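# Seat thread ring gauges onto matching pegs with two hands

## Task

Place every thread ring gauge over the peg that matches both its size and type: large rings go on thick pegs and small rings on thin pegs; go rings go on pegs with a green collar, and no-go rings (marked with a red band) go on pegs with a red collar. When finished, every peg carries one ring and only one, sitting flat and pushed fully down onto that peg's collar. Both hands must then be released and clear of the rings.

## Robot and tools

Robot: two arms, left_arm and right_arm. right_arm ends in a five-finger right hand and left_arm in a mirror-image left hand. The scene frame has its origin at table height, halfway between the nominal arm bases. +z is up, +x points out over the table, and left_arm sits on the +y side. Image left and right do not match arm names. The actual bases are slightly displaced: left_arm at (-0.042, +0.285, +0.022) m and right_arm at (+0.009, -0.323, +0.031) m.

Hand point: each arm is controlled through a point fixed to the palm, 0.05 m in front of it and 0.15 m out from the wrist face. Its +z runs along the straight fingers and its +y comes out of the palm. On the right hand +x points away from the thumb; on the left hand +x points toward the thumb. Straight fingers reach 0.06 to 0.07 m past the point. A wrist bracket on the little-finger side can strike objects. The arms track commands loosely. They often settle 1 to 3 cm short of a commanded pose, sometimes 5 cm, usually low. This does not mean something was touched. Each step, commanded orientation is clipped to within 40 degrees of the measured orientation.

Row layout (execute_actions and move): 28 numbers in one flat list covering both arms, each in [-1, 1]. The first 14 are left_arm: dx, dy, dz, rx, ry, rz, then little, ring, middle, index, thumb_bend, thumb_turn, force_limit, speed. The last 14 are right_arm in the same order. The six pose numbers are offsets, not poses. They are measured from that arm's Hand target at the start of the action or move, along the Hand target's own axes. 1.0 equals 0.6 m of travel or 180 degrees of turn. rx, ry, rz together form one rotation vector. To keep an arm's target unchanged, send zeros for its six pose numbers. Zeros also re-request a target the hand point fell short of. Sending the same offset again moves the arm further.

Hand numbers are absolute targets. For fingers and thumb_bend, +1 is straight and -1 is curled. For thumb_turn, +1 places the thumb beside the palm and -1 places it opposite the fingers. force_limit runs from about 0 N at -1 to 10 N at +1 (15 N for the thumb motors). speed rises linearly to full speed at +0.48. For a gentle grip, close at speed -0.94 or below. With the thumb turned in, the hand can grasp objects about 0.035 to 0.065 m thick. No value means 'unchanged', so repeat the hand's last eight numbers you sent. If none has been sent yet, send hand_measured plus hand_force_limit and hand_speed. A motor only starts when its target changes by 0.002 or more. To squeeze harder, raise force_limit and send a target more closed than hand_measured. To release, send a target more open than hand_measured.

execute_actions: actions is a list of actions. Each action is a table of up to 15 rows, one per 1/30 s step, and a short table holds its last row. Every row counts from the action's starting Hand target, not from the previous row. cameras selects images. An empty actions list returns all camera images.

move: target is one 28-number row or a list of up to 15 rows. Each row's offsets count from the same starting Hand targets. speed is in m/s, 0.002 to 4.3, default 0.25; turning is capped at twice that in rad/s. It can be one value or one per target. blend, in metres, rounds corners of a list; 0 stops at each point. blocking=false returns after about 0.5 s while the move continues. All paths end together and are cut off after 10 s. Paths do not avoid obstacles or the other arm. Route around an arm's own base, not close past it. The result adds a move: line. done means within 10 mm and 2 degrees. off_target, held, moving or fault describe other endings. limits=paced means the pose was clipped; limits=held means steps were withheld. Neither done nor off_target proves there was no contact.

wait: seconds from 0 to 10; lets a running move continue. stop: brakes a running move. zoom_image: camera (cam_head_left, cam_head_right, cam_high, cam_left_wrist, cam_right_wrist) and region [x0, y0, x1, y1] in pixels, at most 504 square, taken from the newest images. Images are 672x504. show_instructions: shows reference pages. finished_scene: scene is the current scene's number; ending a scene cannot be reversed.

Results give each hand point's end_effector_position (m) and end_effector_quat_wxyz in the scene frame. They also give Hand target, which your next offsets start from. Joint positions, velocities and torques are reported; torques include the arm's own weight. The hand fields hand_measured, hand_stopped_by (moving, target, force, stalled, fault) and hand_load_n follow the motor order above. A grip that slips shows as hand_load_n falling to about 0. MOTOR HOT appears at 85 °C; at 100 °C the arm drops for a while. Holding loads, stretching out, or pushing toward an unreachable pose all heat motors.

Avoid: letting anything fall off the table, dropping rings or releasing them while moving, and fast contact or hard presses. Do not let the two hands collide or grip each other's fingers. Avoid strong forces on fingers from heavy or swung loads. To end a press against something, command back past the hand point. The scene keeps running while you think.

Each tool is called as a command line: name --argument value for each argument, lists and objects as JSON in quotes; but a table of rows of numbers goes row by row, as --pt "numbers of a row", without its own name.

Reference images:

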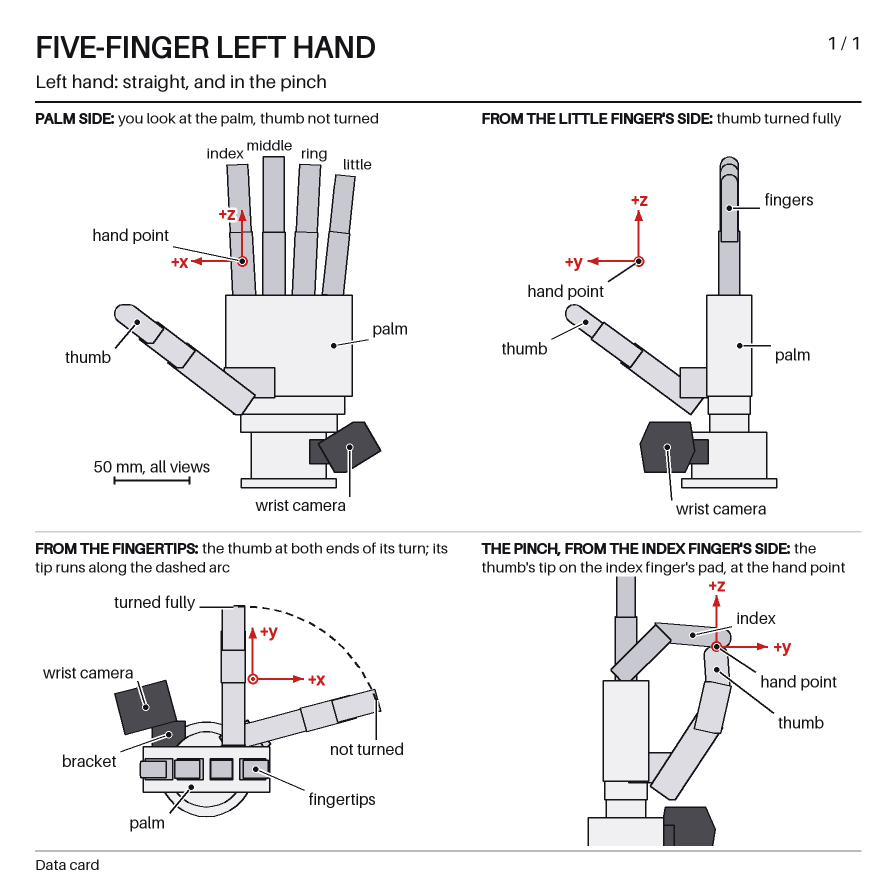

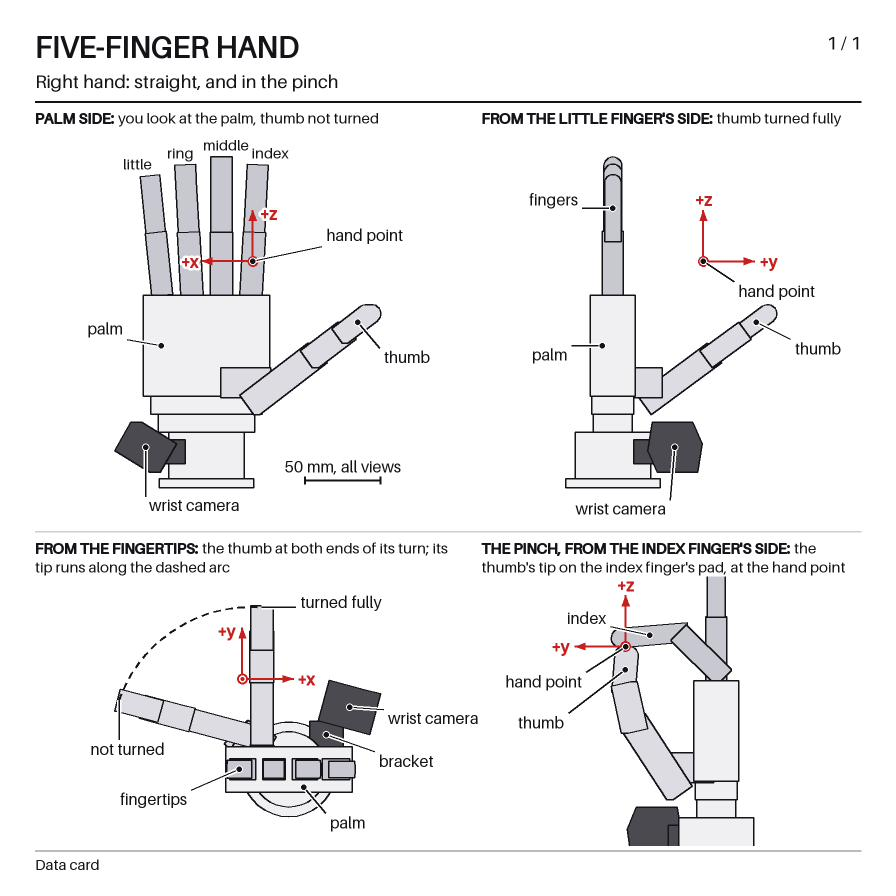

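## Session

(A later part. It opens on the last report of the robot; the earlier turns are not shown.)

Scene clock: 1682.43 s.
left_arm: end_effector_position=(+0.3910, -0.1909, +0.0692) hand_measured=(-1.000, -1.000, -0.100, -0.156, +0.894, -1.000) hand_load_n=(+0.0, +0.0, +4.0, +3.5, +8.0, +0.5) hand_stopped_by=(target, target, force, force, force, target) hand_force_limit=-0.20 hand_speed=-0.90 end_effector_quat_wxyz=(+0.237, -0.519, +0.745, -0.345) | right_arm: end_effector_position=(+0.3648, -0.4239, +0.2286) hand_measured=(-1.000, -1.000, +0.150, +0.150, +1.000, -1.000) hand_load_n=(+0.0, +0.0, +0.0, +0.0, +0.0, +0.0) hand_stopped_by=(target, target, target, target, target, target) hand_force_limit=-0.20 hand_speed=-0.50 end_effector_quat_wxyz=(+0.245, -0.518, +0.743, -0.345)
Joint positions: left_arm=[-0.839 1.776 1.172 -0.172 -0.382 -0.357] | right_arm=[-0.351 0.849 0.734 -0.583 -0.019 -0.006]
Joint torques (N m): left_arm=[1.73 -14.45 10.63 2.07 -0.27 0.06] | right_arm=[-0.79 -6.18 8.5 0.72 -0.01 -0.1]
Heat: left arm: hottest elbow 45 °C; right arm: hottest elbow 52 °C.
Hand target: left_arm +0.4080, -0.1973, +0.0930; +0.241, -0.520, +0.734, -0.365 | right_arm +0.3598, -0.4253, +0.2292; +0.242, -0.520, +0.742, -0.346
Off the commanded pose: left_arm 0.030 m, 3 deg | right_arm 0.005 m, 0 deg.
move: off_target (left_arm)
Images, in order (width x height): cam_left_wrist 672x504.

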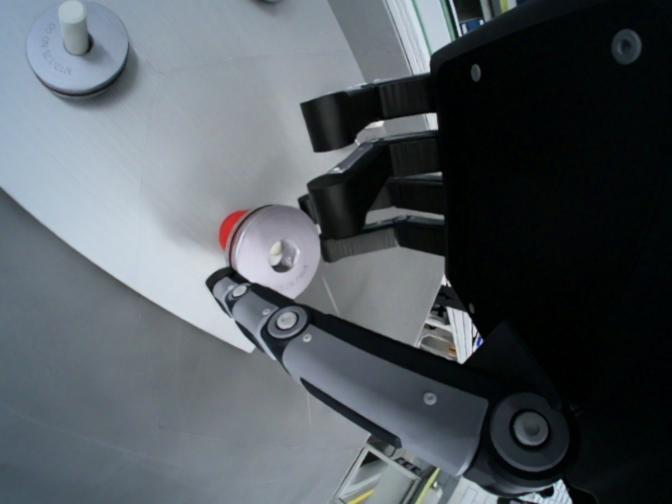

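move --pt "-0.0180 -0.0135 -0.0158 0 0 0 -1 -1 -0.22 -0.22 0.7 -1 -0.2 -0.9 0 0 0 0 0 0 -1 -1 0.15 0.15 1 -1 -0.2 -0.5" --pt "0.0160 0.0225 -0.0063 0 0 0 -1 -1 -0.22 -0.22 0.7 -1 -0.2 -0.9 0 0 0 0 0 0 -1 -1 0.15 0.15 1 -1 -0.2 -0.5" --speed 0.06 --cameras '["cam_left_wrist"]'

zoom_image --camera "cam_left_wrist" --region '[255, 230, 305, 280]'

Scene clock: 1699.70 s.
left_arm: end_effector_position=(+0.3921, -0.1883, +0.0712) hand_measured=(-1.000, -1.000, -0.100, -0.156, +0.894, -1.000) hand_load_n=(+0.0, +0.5, +4.5, +3.5, +8.0, +0.0) hand_stopped_by=(target, target, force, force, force, target) hand_force_limit=-0.20 hand_speed=-0.90 end_effector_quat_wxyz=(+0.242, -0.521, +0.743, -0.343) | right_arm: end_effector_position=(+0.3648, -0.4239, +0.2286) hand_measured=(-1.000, -1.000, +0.150, +0.150, +1.000, -1.000) hand_load_n=(+0.0, +0.0, +0.0, +0.0, +0.0, +0.0) hand_stopped_by=(target, target, target, target, target, target) hand_force_limit=-0.20 hand_speed=-0.50 end_effector_quat_wxyz=(+0.245, -0.518, +0.743, -0.345)
Joint positions: left_arm=[-0.839 1.771 1.172 -0.179 -0.394 -0.359] | right_arm=[-0.351 0.849 0.734 -0.583 -0.019 -0.006]
Joint torques (N m): left_arm=[-0.67 -13.57 8.87 3.02 -0.55 -0.09] | right_arm=[-0.79 -6.18 8.51 0.72 -0.02 -0.1]
Heat: left arm: hottest elbow 45 °C; right arm: hottest elbow 52 °C.
Hand target: left_arm +0.3939, -0.2027, +0.0850; +0.241, -0.520, +0.734, -0.365 | right_arm +0.3598, -0.4253, +0.2292; +0.242, -0.520, +0.742, -0.346
Off the commanded pose: left_arm 0.020 m, 3 deg | right_arm 0.005 m, 0 deg.
move: off_target (left_arm)
Images, in order (width x height): cam_left_wrist 672x504.

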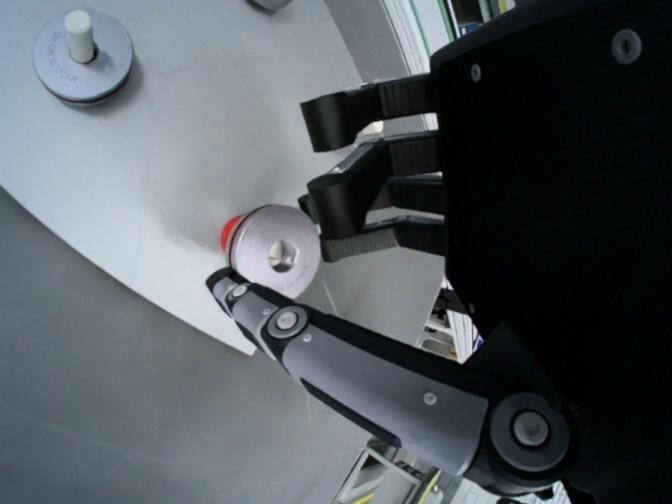

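Scaled by 10.080 from the camera's 672x504 image, which has a finer 960x720 frame.

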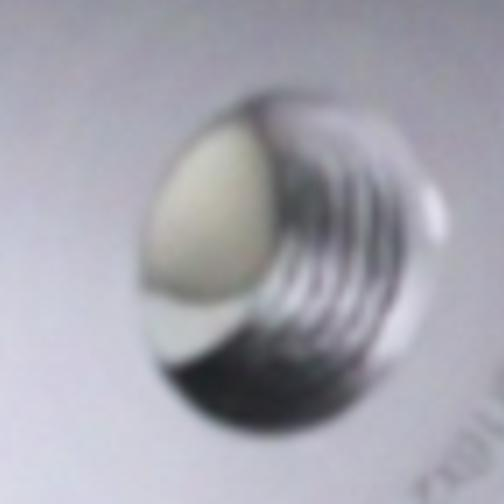

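wait --seconds 0.1 --cameras '["cam_head_right","cam_head_left","cam_left_wrist"]'

zoom_image --camera "cam_head_right" --region '[394, 160, 422, 188]'

zoom_image --camera "cam_head_left" --region '[386, 162, 414, 190]'

zoom_image --camera "cam_left_wrist" --region '[266, 236, 290, 260]'

Scene clock: 1714.00 s.
left_arm: end_effector_position=(+0.3921, -0.1882, +0.0712) hand_measured=(-1.000, -1.000, -0.100, -0.156, +0.894, -1.000) hand_load_n=(+0.0, +0.0, +5.0, +3.5, +8.0, +0.5) hand_stopped_by=(target, target, force, force, force, target) hand_force_limit=-0.20 hand_speed=-0.90 end_effector_quat_wxyz=(+0.242, -0.522, +0.743, -0.343) | right_arm: end_effector_position=(+0.3648, -0.4239, +0.2286) hand_measured=(-1.000, -1.000, +0.150, +0.150, +1.000, -1.000) hand_load_n=(+0.0, +0.0, +0.0, +0.0, +0.0, +0.0) hand_stopped_by=(target, target, target, target, target, target) hand_force_limit=-0.20 hand_speed=-0.50 end_effector_quat_wxyz=(+0.245, -0.518, +0.743, -0.345)
Joint positions: left_arm=[-0.839 1.771 1.172 -0.179 -0.394 -0.359] | right_arm=[-0.351 0.849 0.734 -0.583 -0.019 -0.006]
Joint torques (N m): left_arm=[-0.56 -13.68 8.94 3.02 -0.52 -0.1] | right_arm=[-0.79 -6.12 8.51 0.73 -0.01 -0.1]
Heat: left arm: hottest elbow 45 °C; right arm: hottest elbow 52 °C.
Hand target: left_arm +0.3939, -0.2027, +0.0850; +0.241, -0.520, +0.734, -0.365 | right_arm +0.3598, -0.4253, +0.2292; +0.242, -0.520, +0.742, -0.346
Off the commanded pose: left_arm 0.020 m, 3 deg | right_arm 0.005 m, 0 deg.
wait: 0.10 s; at rest from the start
Images, in order (width x height): cam_head_left 672x504, cam_head_right 672x504, cam_left_wrist 672x504.

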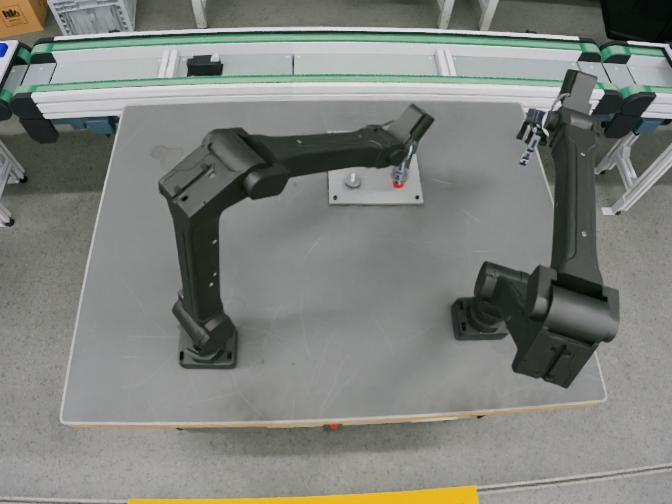

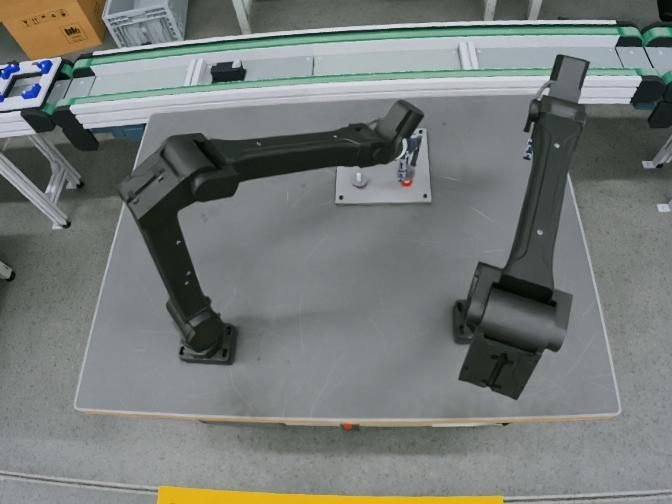

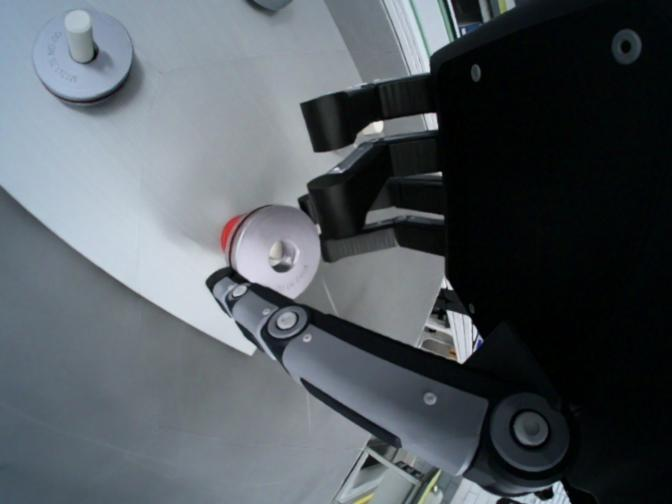

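Scaled by 18.000 from the camera's 672x504 image, which has a finer 960x720 frame.

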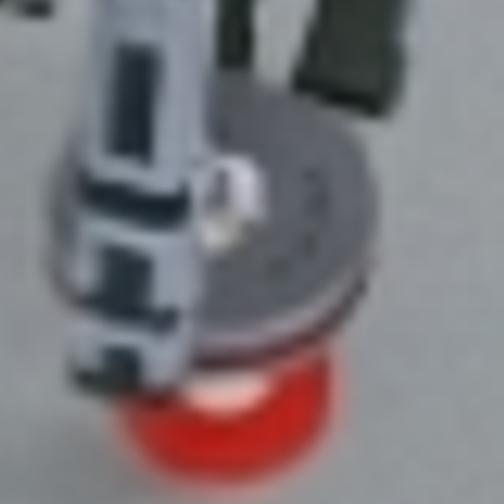

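Scaled by 18.000 from the camera's 672x504 image, which has a finer 960x720 frame.

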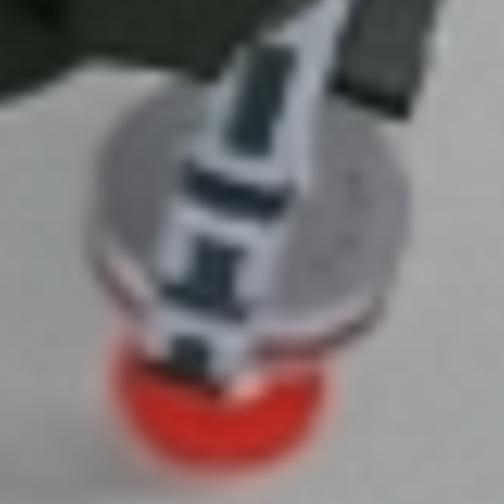

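Scaled by 21.000 from the camera's 672x504 image, which has a finer 960x720 frame.

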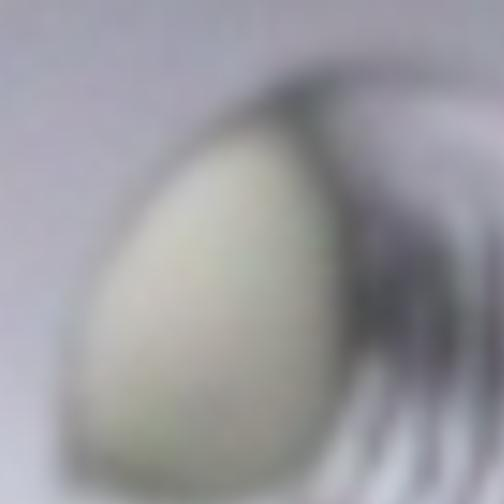

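execute_actions --actions '[[[0,0,0,0,0,0,-1,-1,-0.22,-0.22,0.7,-1,-0.2,-0.9,0,0,0,0,0,0,-1,-1,0.15,0.15,1,-1,-0.2,-0.5]]]' --cameras '["cam_left_wrist"]'

zoom_image --camera "cam_left_wrist" --region '[255, 230, 305, 280]'

Scene clock: 1743.77 s.
left_arm: end_effector_position=(+0.3921, -0.1882, +0.0712) hand_measured=(-1.000, -1.000, -0.100, -0.156, +0.894, -1.000) hand_load_n=(+0.0, +0.0, +5.0, +4.0, +8.0, +0.5) hand_stopped_by=(target, target, force, force, force, target) hand_force_limit=-0.20 hand_speed=-0.90 end_effector_quat_wxyz=(+0.242, -0.522, +0.743, -0.343) | right_arm: end_effector_position=(+0.3648, -0.4239, +0.2286) hand_measured=(-1.000, -1.000, +0.150, +0.150, +1.000, -1.000) hand_load_n=(+0.0, +0.0, +0.0, +0.0, +0.0, +0.0) hand_stopped_by=(target, target, target, target, target, target) hand_force_limit=-0.20 hand_speed=-0.50 end_effector_quat_wxyz=(+0.245, -0.518, +0.743, -0.345)
Joint positions: left_arm=[-0.839 1.771 1.172 -0.179 -0.394 -0.359] | right_arm=[-0.351 0.849 0.734 -0.583 -0.019 -0.006]
Joint torques (N m): left_arm=[-0.56 -13.63 8.91 3.03 -0.53 -0.11] | right_arm=[-0.85 -6.18 8.5 0.73 -0.01 -0.1]
Heat: left arm: hottest elbow 45 °C; right arm: hottest elbow 52 °C.
Hand target: left_arm +0.3939, -0.2027, +0.0850; +0.241, -0.520, +0.734, -0.365 | right_arm +0.3598, -0.4253, +0.2292; +0.242, -0.520, +0.742, -0.346
Off the commanded pose: left_arm 0.020 m, 3 deg | right_arm 0.005 m, 0 deg.
Images, in order (width x height): cam_left_wrist 672x504.

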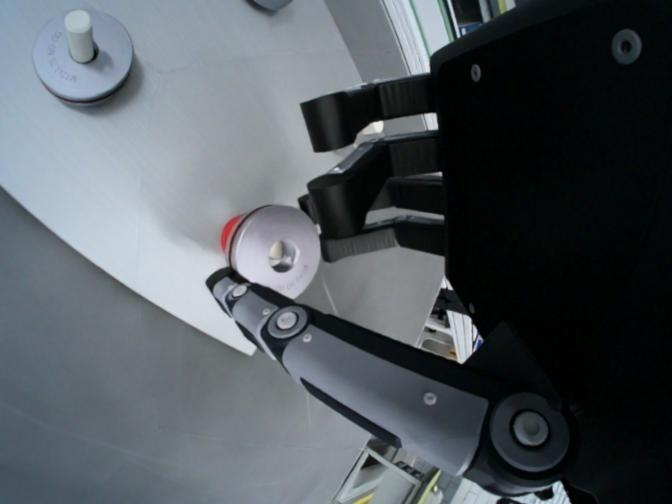

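Scaled by 10.080 from the camera's 672x504 image, which has a finer 960x720 frame.

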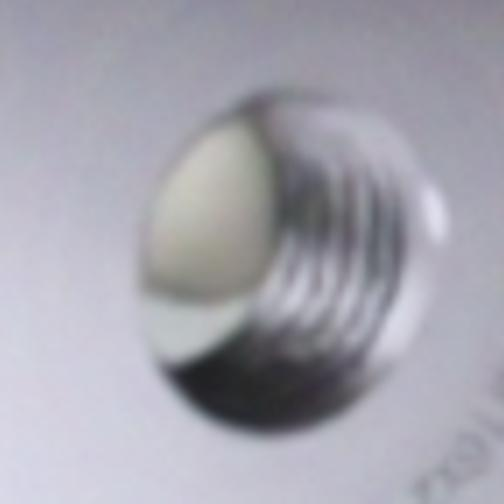

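move --pt "-0.0339 -0.0356 -0.0101 0 0 0 -1 -1 -0.22 -0.22 0.7 -1 -0.2 -0.9 0 0 0 0 0 0 -1 -1 0.15 0.15 1 -1 -0.2 -0.5" --pt "0.0004 -0.0011 0.0014 0 0 0 -1 -1 -0.22 -0.22 0.7 -1 -0.2 -0.9 0 0 0 0 0 0 -1 -1 0.15 0.15 1 -1 -0.2 -0.5" --speed 0.06 --cameras '["cam_left_wrist","cam_head_left","cam_head_right"]'

zoom_image --camera "cam_left_wrist" --region '[255, 230, 305, 280]'

Scene clock: 1767.37 s.
left_arm: end_effector_position=(+0.3921, -0.1879, +0.0695) hand_measured=(-1.000, -1.000, -0.100, -0.156, +0.894, -1.000) hand_load_n=(+0.0, +0.0, +4.5, +3.5, +8.0, +0.0) hand_stopped_by=(target, target, force, force, force, target) hand_force_limit=-0.20 hand_speed=-0.90 end_effector_quat_wxyz=(+0.242, -0.521, +0.744, -0.342) | right_arm: end_effector_position=(+0.3648, -0.4239, +0.2286) hand_measured=(-1.000, -1.000, +0.150, +0.150, +1.000, -1.000) hand_load_n=(+0.0, +0.0, +0.0, +0.0, +0.0, +0.0) hand_stopped_by=(target, target, target, target, target, target) hand_force_limit=-0.20 hand_speed=-0.50 end_effector_quat_wxyz=(+0.245, -0.518, +0.743, -0.345)
Joint positions: left_arm=[-0.839 1.774 1.172 -0.179 -0.394 -0.359] | right_arm=[-0.351 0.849 0.734 -0.583 -0.019 -0.006]
Joint torques (N m): left_arm=[-0.62 -13.57 9.16 2.96 -0.54 -0.14] | right_arm=[-0.79 -6.18 8.5 0.72 -0.01 -0.1]
Heat: left arm: hottest elbow 45 °C; right arm: hottest elbow 52 °C.
Hand target: left_arm +0.3948, -0.2033, +0.0850; +0.241, -0.520, +0.734, -0.365 | right_arm +0.3598, -0.4253, +0.2292; +0.242, -0.520, +0.742, -0.346
Off the commanded pose: left_arm 0.022 m, 3 deg | right_arm 0.005 m, 0 deg.
move: off_target (left_arm)
Images, in order (width x height): cam_head_left 672x504, cam_head_right 672x504, cam_left_wrist 672x504.

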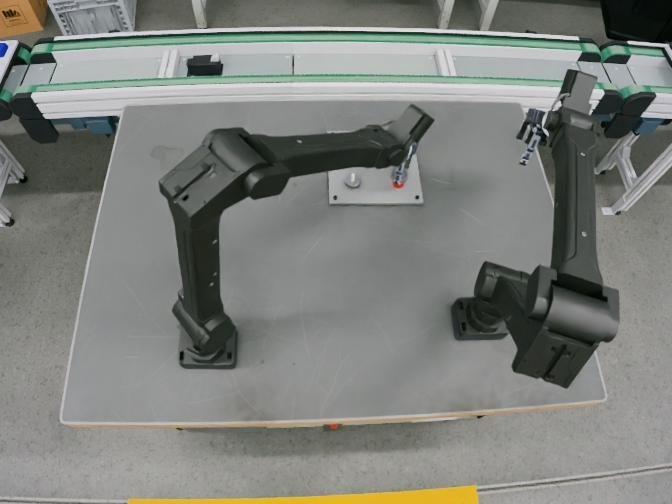

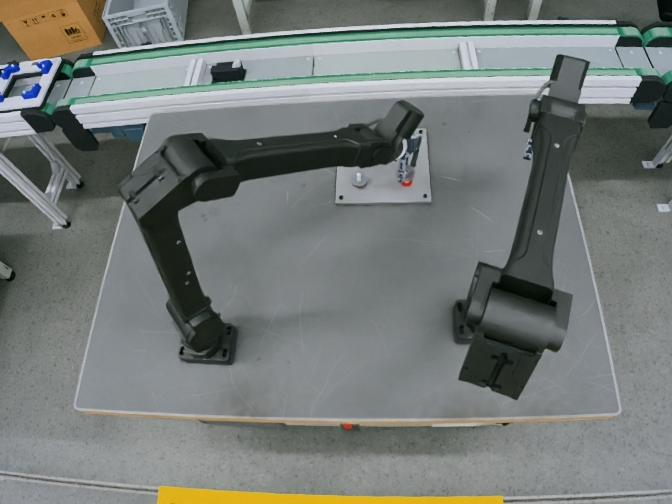

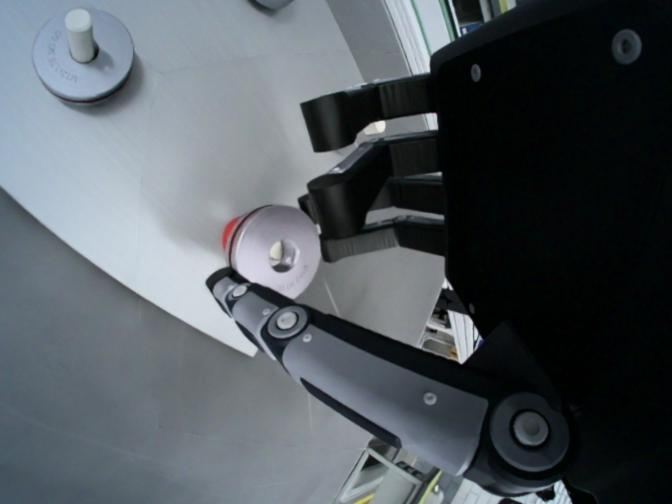

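Scaled by 10.080 from the camera's 672x504 image, which has a finer 960x720 frame.

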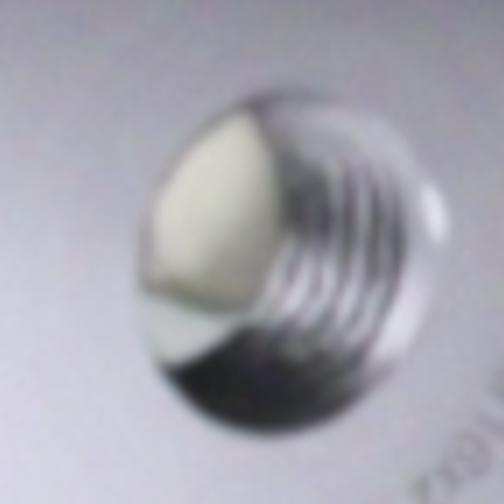

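zoom_image --camera "cam_head_right" --region '[394, 160, 422, 188]'

zoom_image --camera "cam_head_left" --region '[386, 162, 414, 190]'

Scaled by 18.000 from the camera's 672x504 image, which has a finer 960x720 frame.

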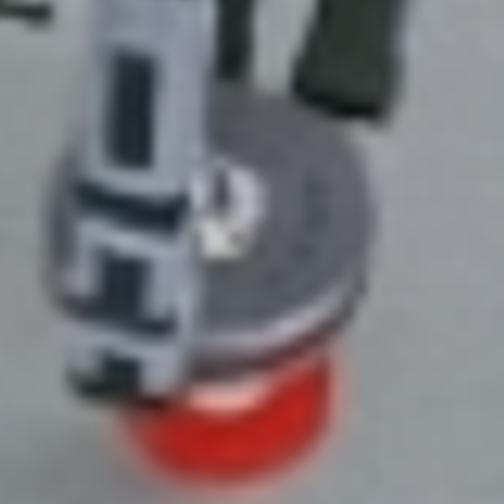

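Scaled by 18.000 from the camera's 672x504 image, which has a finer 960x720 frame.

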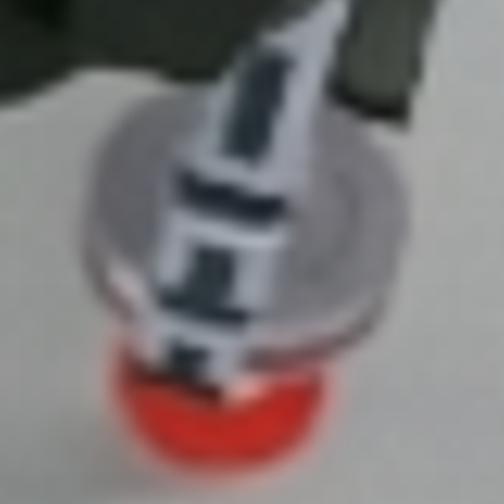

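zoom_image --camera "cam_head_right" --region '[400, 164, 416, 180]'

zoom_image --camera "cam_left_wrist" --region '[205, 190, 325, 310]'

Scaled by 31.500 from the camera's 672x504 image, which has a finer 960x720 frame.

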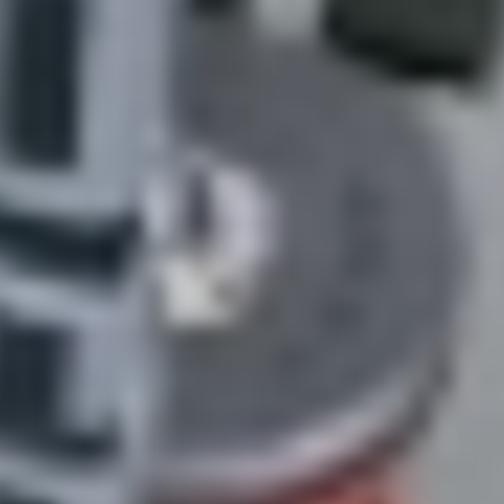

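Scaled by 4.200 from the camera's 672x504 image, which has a finer 960x720 frame.

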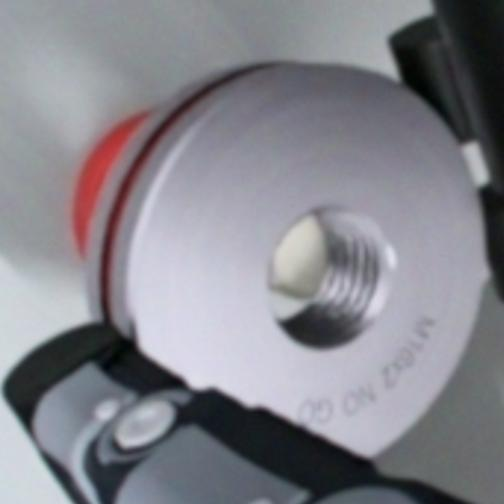

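zoom_image --camera "cam_left_wrist" --region '[30, 0, 140, 110]'

zoom_image --camera "cam_left_wrist" --region '[268, 240, 298, 270]'

Scaled by 4.582 from the camera's 672x504 image, which has a finer 960x720 frame.

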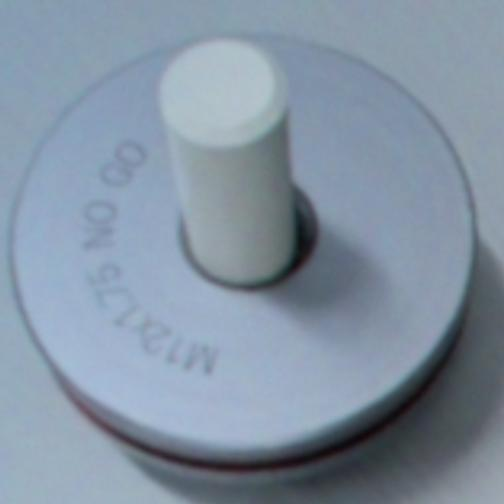

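Scaled by 16.800 from the camera's 672x504 image, which has a finer 960x720 frame.

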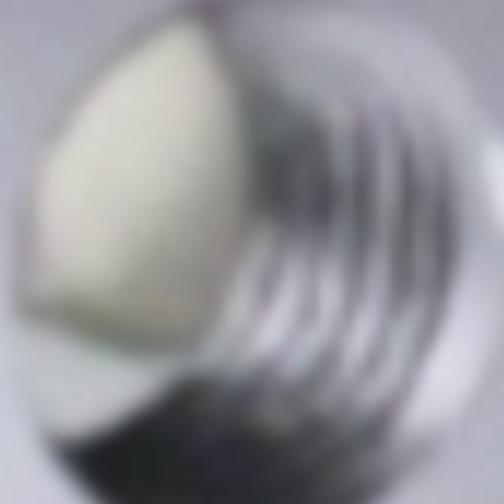

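zoom_image --camera "cam_left_wrist" --region '[200, 60, 480, 380]'

Scaled by 1.575 from the camera's 672x504 image, which has a finer 960x720 frame.

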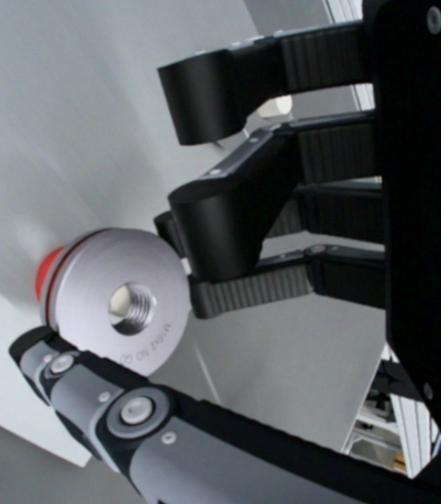

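wait --seconds 0 --cameras '["cam_high"]'

Scene clock: 1953.03 s.
left_arm: end_effector_position=(+0.3921, -0.1879, +0.0695) hand_measured=(-1.000, -1.000, -0.100, -0.156, +0.894, -1.000) hand_load_n=(+0.0, +0.0, +5.0, +3.5, +8.0, +0.5) hand_stopped_by=(target, target, force, force, force, target) hand_force_limit=-0.20 hand_speed=-0.90 end_effector_quat_wxyz=(+0.242, -0.522, +0.744, -0.342) | right_arm: end_effector_position=(+0.3648, -0.4239, +0.2286) hand_measured=(-1.000, -1.000, +0.150, +0.150, +1.000, -1.000) hand_load_n=(+0.0, +0.0, +0.0, -0.5, +0.0, +0.0) hand_stopped_by=(target, target, target, target, target, target) hand_force_limit=-0.20 hand_speed=-0.50 end_effector_quat_wxyz=(+0.245, -0.518, +0.743, -0.345)
Joint positions: left_arm=[-0.839 1.774 1.172 -0.179 -0.394 -0.359] | right_arm=[-0.351 0.849 0.734 -0.583 -0.019 -0.006]
Joint torques (N m): left_arm=[-0.56 -13.86 9.13 3 -0.53 -0.11] | right_arm=[-0.79 -6.18 8.51 0.73 -0.02 -0.1]
Heat: left arm: hottest elbow 45 °C; right arm: hottest elbow 53 °C.
Hand target: left_arm +0.3948, -0.2033, +0.0850; +0.241, -0.520, +0.734, -0.365 | right_arm +0.3598, -0.4253, +0.2292; +0.242, -0.520, +0.742, -0.346
Off the commanded pose: left_arm 0.022 m, 3 deg | right_arm 0.005 m, 0 deg.
Images, in order (width x height): cam_high 672x504.

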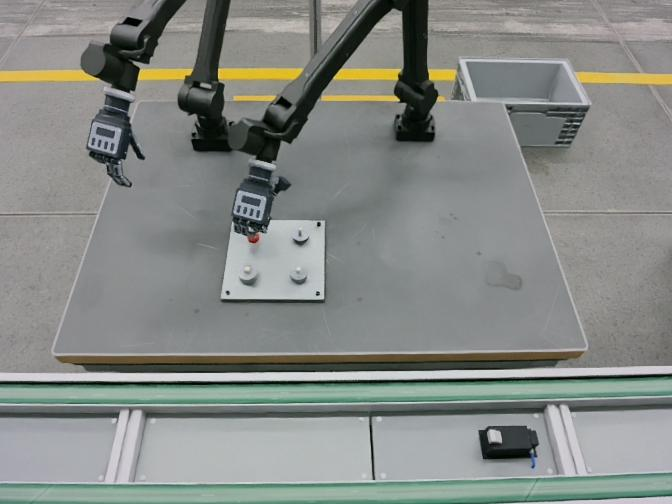

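zoom_image --camera "cam_high" --region '[238, 220, 268, 250]'

zoom_image --camera "cam_high" --region '[220, 215, 330, 305]'

Scaled by 16.800 from the camera's 672x504 image, which has a finer 960x720 frame.

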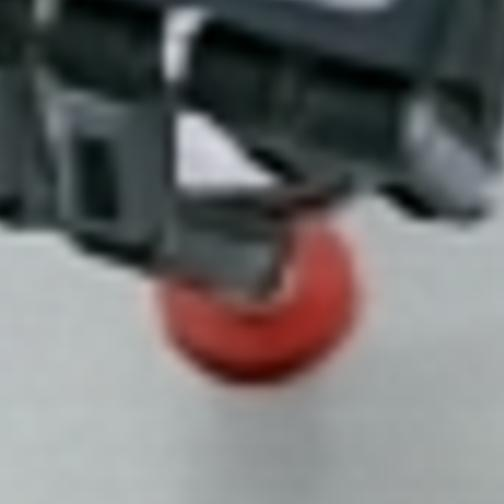

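Scaled by 4.582 from the camera's 672x504 image, which has a finer 960x720 frame.

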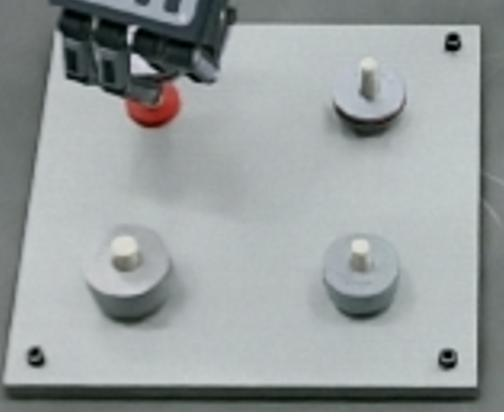

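wait --seconds 0 --cameras '["cam_left_wrist"]'

zoom_image --camera "cam_left_wrist" --region '[210, 200, 270, 290]'

Scene clock: 1976.80 s.
left_arm: end_effector_position=(+0.3921, -0.1879, +0.0695) hand_measured=(-1.000, -1.000, -0.100, -0.156, +0.894, -1.000) hand_load_n=(+0.0, +0.0, +5.0, +3.5, +8.0, +0.5) hand_stopped_by=(target, target, force, force, force, target) hand_force_limit=-0.20 hand_speed=-0.90 end_effector_quat_wxyz=(+0.242, -0.522, +0.744, -0.342) | right_arm: end_effector_position=(+0.3648, -0.4239, +0.2286) hand_measured=(-1.000, -1.000, +0.150, +0.150, +1.000, -1.000) hand_load_n=(+0.0, +0.0, +0.0, +0.0, +0.0, +0.0) hand_stopped_by=(target, target, target, target, target, target) hand_force_limit=-0.20 hand_speed=-0.50 end_effector_quat_wxyz=(+0.245, -0.518, +0.743, -0.345)
Joint positions: left_arm=[-0.839 1.774 1.172 -0.179 -0.394 -0.359] | right_arm=[-0.351 0.849 0.734 -0.583 -0.019 -0.006]
Joint torques (N m): left_arm=[-0.79 -13.68 9.16 2.99 -0.53 -0.1] | right_arm=[-0.79 -6.12 8.5 0.73 -0.01 -0.1]
Heat: left arm: hottest elbow 45 °C; right arm: hottest elbow 53 °C.
Hand target: left_arm +0.3948, -0.2033, +0.0850; +0.241, -0.520, +0.734, -0.365 | right_arm +0.3598, -0.4253, +0.2292; +0.242, -0.520, +0.742, -0.346
Off the commanded pose: left_arm 0.022 m, 3 deg | right_arm 0.005 m, 0 deg.
Images, in order (width x height): cam_left_wrist 672x504.

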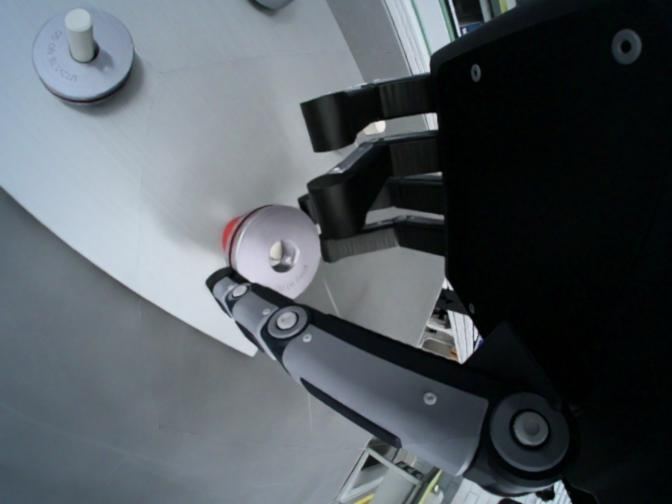

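Scaled by 5.600 from the camera's 672x504 image, which has a finer 960x720 frame.

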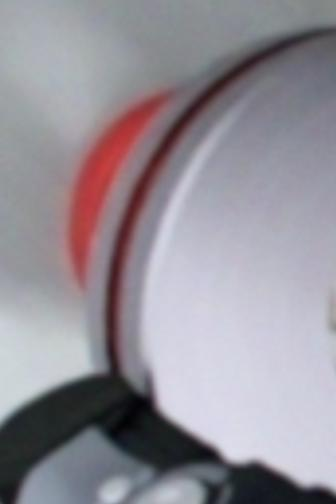

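move --pt "-0.0327 -0.0894 -0.0495 0 0 0 -1 -1 -0.22 -0.22 0.7 -1 -0.2 -0.9 0 0 0 0 0 0 -1 -1 0.15 0.15 1 -1 -0.2 -0.5" --pt "0.0002 -0.0043 0.0 0 0 0 -1 -1 -0.22 -0.22 0.7 -1 -0.2 -0.9 0 0 0 0 0 0 -1 -1 0.15 0.15 1 -1 -0.2 -0.5" --speed 0.06 --cameras '["cam_left_wrist","cam_head_left","cam_head_right"]'

zoom_image --camera "cam_left_wrist" --region '[255, 230, 305, 280]'

zoom_image --camera "cam_head_right" --region '[394, 160, 422, 188]'

zoom_image --camera "cam_head_left" --region '[386, 162, 414, 190]'

Scene clock: 1995.63 s.
left_arm: end_effector_position=(+0.3920, -0.1853, +0.0698) hand_measured=(-1.000, -1.000, -0.100, -0.156, +0.894, -1.000) hand_load_n=(+0.0, +0.0, +5.0, +3.5, +8.0, +0.5) hand_stopped_by=(target, target, force, force, force, target) hand_force_limit=-0.20 hand_speed=-0.90 end_effector_quat_wxyz=(+0.242, -0.522, +0.745, -0.338) | right_arm: end_effector_position=(+0.3648, -0.4239, +0.2286) hand_measured=(-1.000, -1.000, +0.150, +0.150, +1.000, -1.000) hand_load_n=(+0.0, +0.0, +0.0, +0.0, +0.0, +0.0) hand_stopped_by=(target, target, target, target, target, target) hand_force_limit=-0.20 hand_speed=-0.50 end_effector_quat_wxyz=(+0.245, -0.518, +0.743, -0.345)
Joint positions: left_arm=[-0.836 1.771 1.172 -0.189 -0.392 -0.358] | right_arm=[-0.351 0.849 0.734 -0.583 -0.019 -0.006]
Joint torques (N m): left_arm=[-1.03 -13.39 9.69 3.28 -0.52 -0.09] | right_arm=[-0.79 -6.12 8.5 0.73 -0.02 -0.1]
Heat: left arm: hottest elbow 45 °C; right arm: hottest elbow 53 °C.
Hand target: left_arm +0.3963, -0.2038, +0.0871; +0.241, -0.520, +0.734, -0.365 | right_arm +0.3598, -0.4253, +0.2292; +0.242, -0.520, +0.742, -0.346
Off the commanded pose: left_arm 0.026 m, 3 deg | right_arm 0.005 m, 0 deg.
move: off_target (left_arm)
Images, in order (width x height): cam_head_left 672x504, cam_head_right 672x504, cam_left_wrist 672x504.

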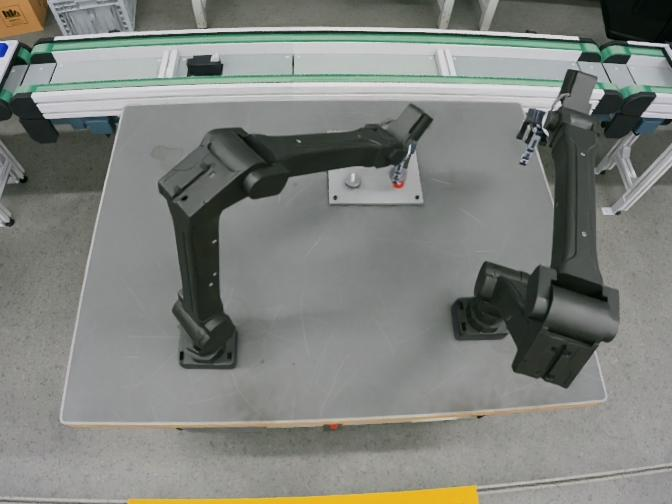

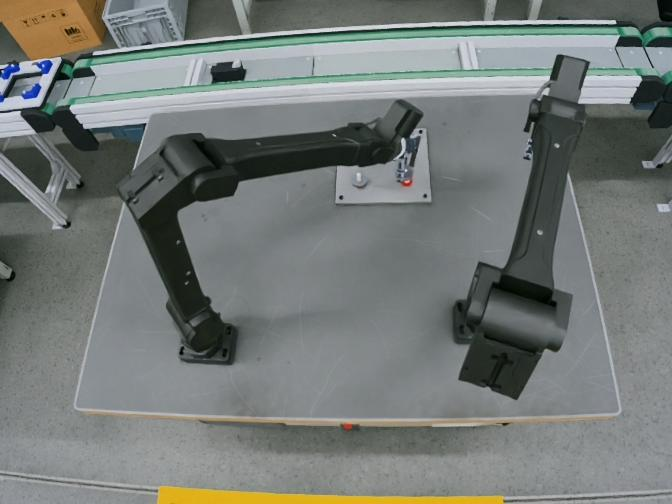

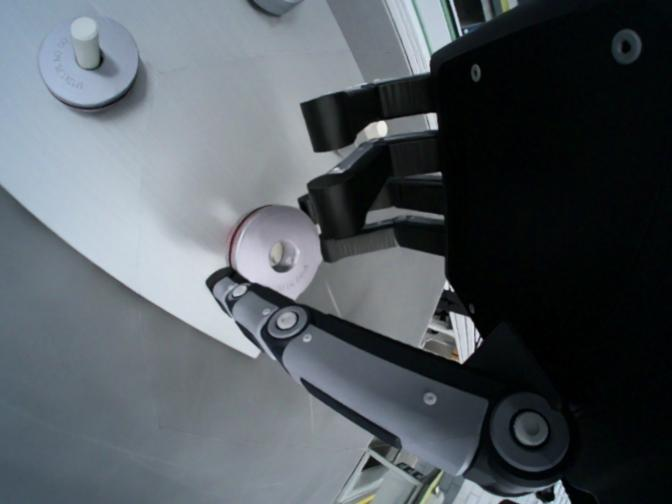

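Scaled by 10.080 from the camera's 672x504 image, which has a finer 960x720 frame.

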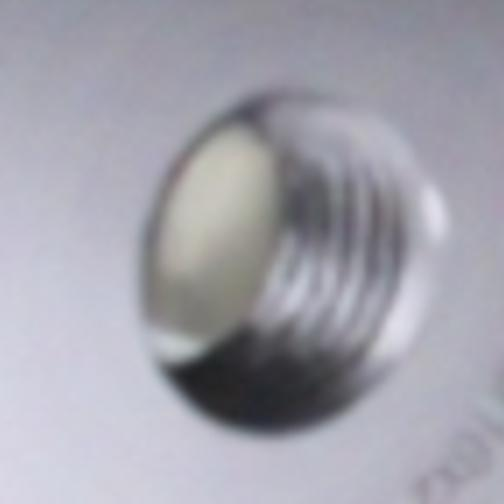

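Scaled by 18.000 from the camera's 672x504 image, which has a finer 960x720 frame.

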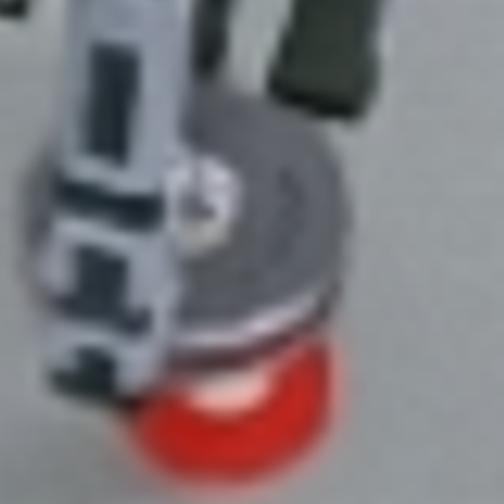

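Scaled by 18.000 from the camera's 672x504 image, which has a finer 960x720 frame.

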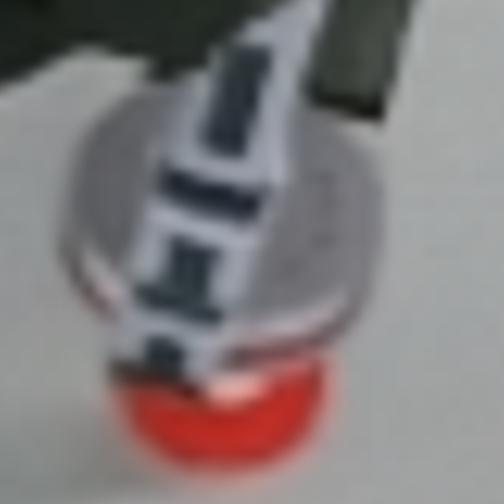

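zoom_image --camera "cam_left_wrist" --region '[200, 190, 300, 290]'

Scaled by 5.040 from the camera's 672x504 image, which has a finer 960x720 frame.

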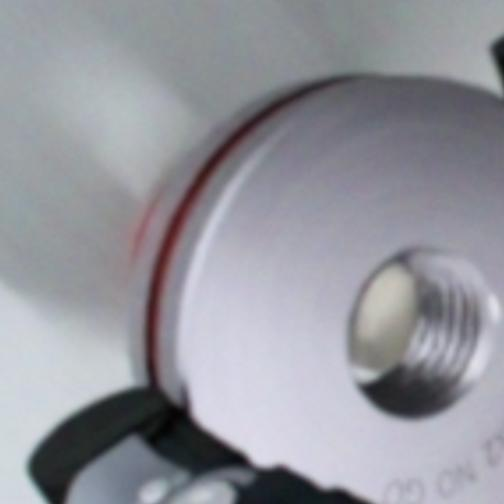

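move --target '[-0.0005,0.0197,0.0155,0,0,0,-1,-1,-0.22,-0.22,0.7,-1,-0.2,-0.9,0,0,0,0,0,0,-1,-1,0.15,0.15,1,-1,-0.2,-0.5]' --speed 0.03 --cameras '["cam_left_wrist","cam_head_left","cam_head_right"]'

zoom_image --camera "cam_left_wrist" --region '[200, 190, 300, 290]'

zoom_image --camera "cam_head_right" --region '[394, 160, 422, 188]'

Scene clock: 2029.80 s.
left_arm: end_effector_position=(+0.3958, -0.1907, +0.0598) hand_measured=(-1.000, -1.000, -0.100, -0.156, +0.894, -1.000) hand_load_n=(+0.0, +0.5, +5.0, +4.0, +8.0, +0.5) hand_stopped_by=(target, target, force, force, force, target) hand_force_limit=-0.20 hand_speed=-0.90 end_effector_quat_wxyz=(+0.242, -0.523, +0.741, -0.344) | right_arm: end_effector_position=(+0.3648, -0.4239, +0.2286) hand_measured=(-1.000, -1.000, +0.150, +0.150, +1.000, -1.000) hand_load_n=(+0.0, +0.0, +0.0, +0.0, +0.0, +0.0) hand_stopped_by=(target, target, target, target, target, target) hand_force_limit=-0.20 hand_speed=-0.50 end_effector_quat_wxyz=(+0.245, -0.518, +0.743, -0.345)
Joint positions: left_arm=[-0.837 1.797 1.172 -0.15 -0.393 -0.361] | right_arm=[-0.351 0.849 0.734 -0.583 -0.019 -0.006]
Joint torques (N m): left_arm=[-0.79 -14.04 8.36 3.06 -0.51 -0.09] | right_arm=[-0.79 -6.18 8.5 0.73 -0.01 -0.1]
Heat: left arm: hottest elbow 45 °C; right arm: hottest elbow 53 °C.
Hand target: left_arm +0.3962, -0.2040, +0.0720; +0.241, -0.520, +0.734, -0.365 | right_arm +0.3598, -0.4253, +0.2292; +0.242, -0.520, +0.742, -0.346
Off the commanded pose: left_arm 0.018 m, 3 deg | right_arm 0.005 m, 0 deg.
move: off_target (left_arm)
Images, in order (width x height): cam_head_left 672x504, cam_head_right 672x504, cam_left_wrist 672x504.

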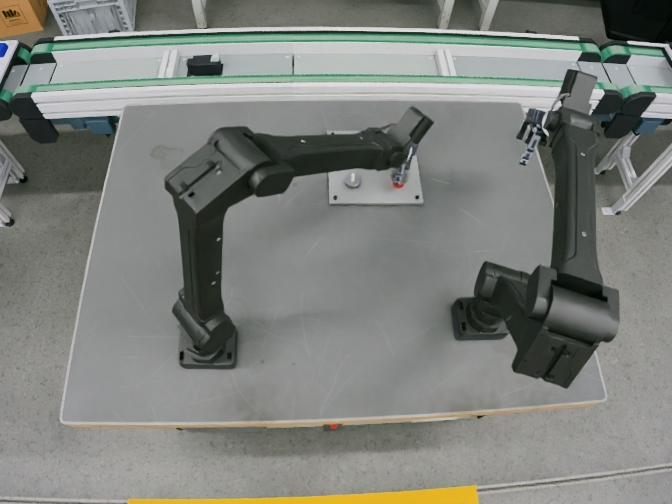

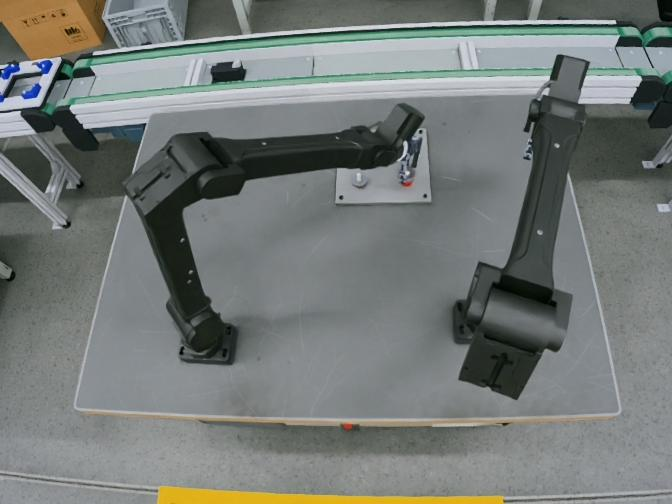

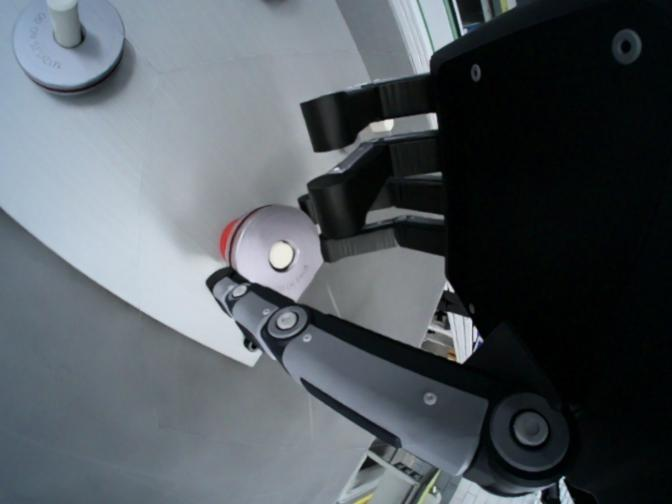

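Scaled by 5.040 from the camera's 672x504 image, which has a finer 960x720 frame.

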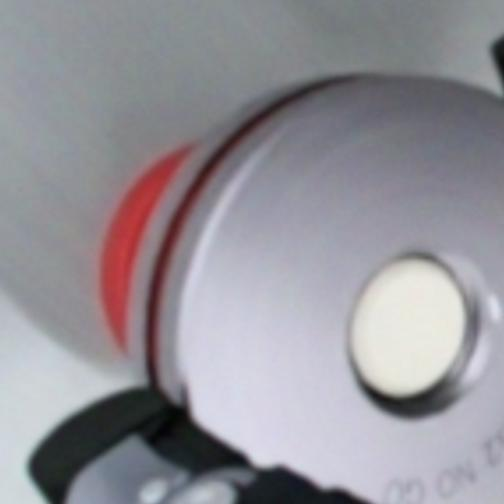

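Scaled by 18.000 from the camera's 672x504 image, which has a finer 960x720 frame.

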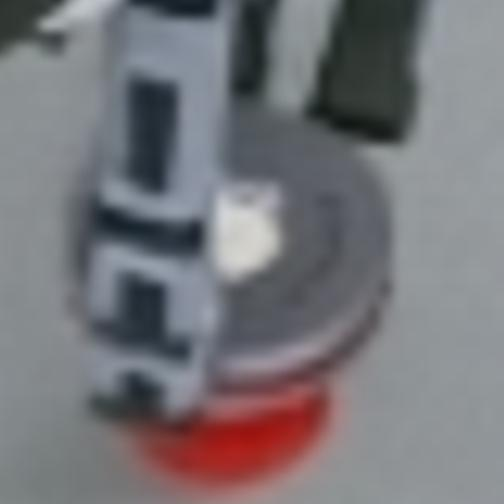

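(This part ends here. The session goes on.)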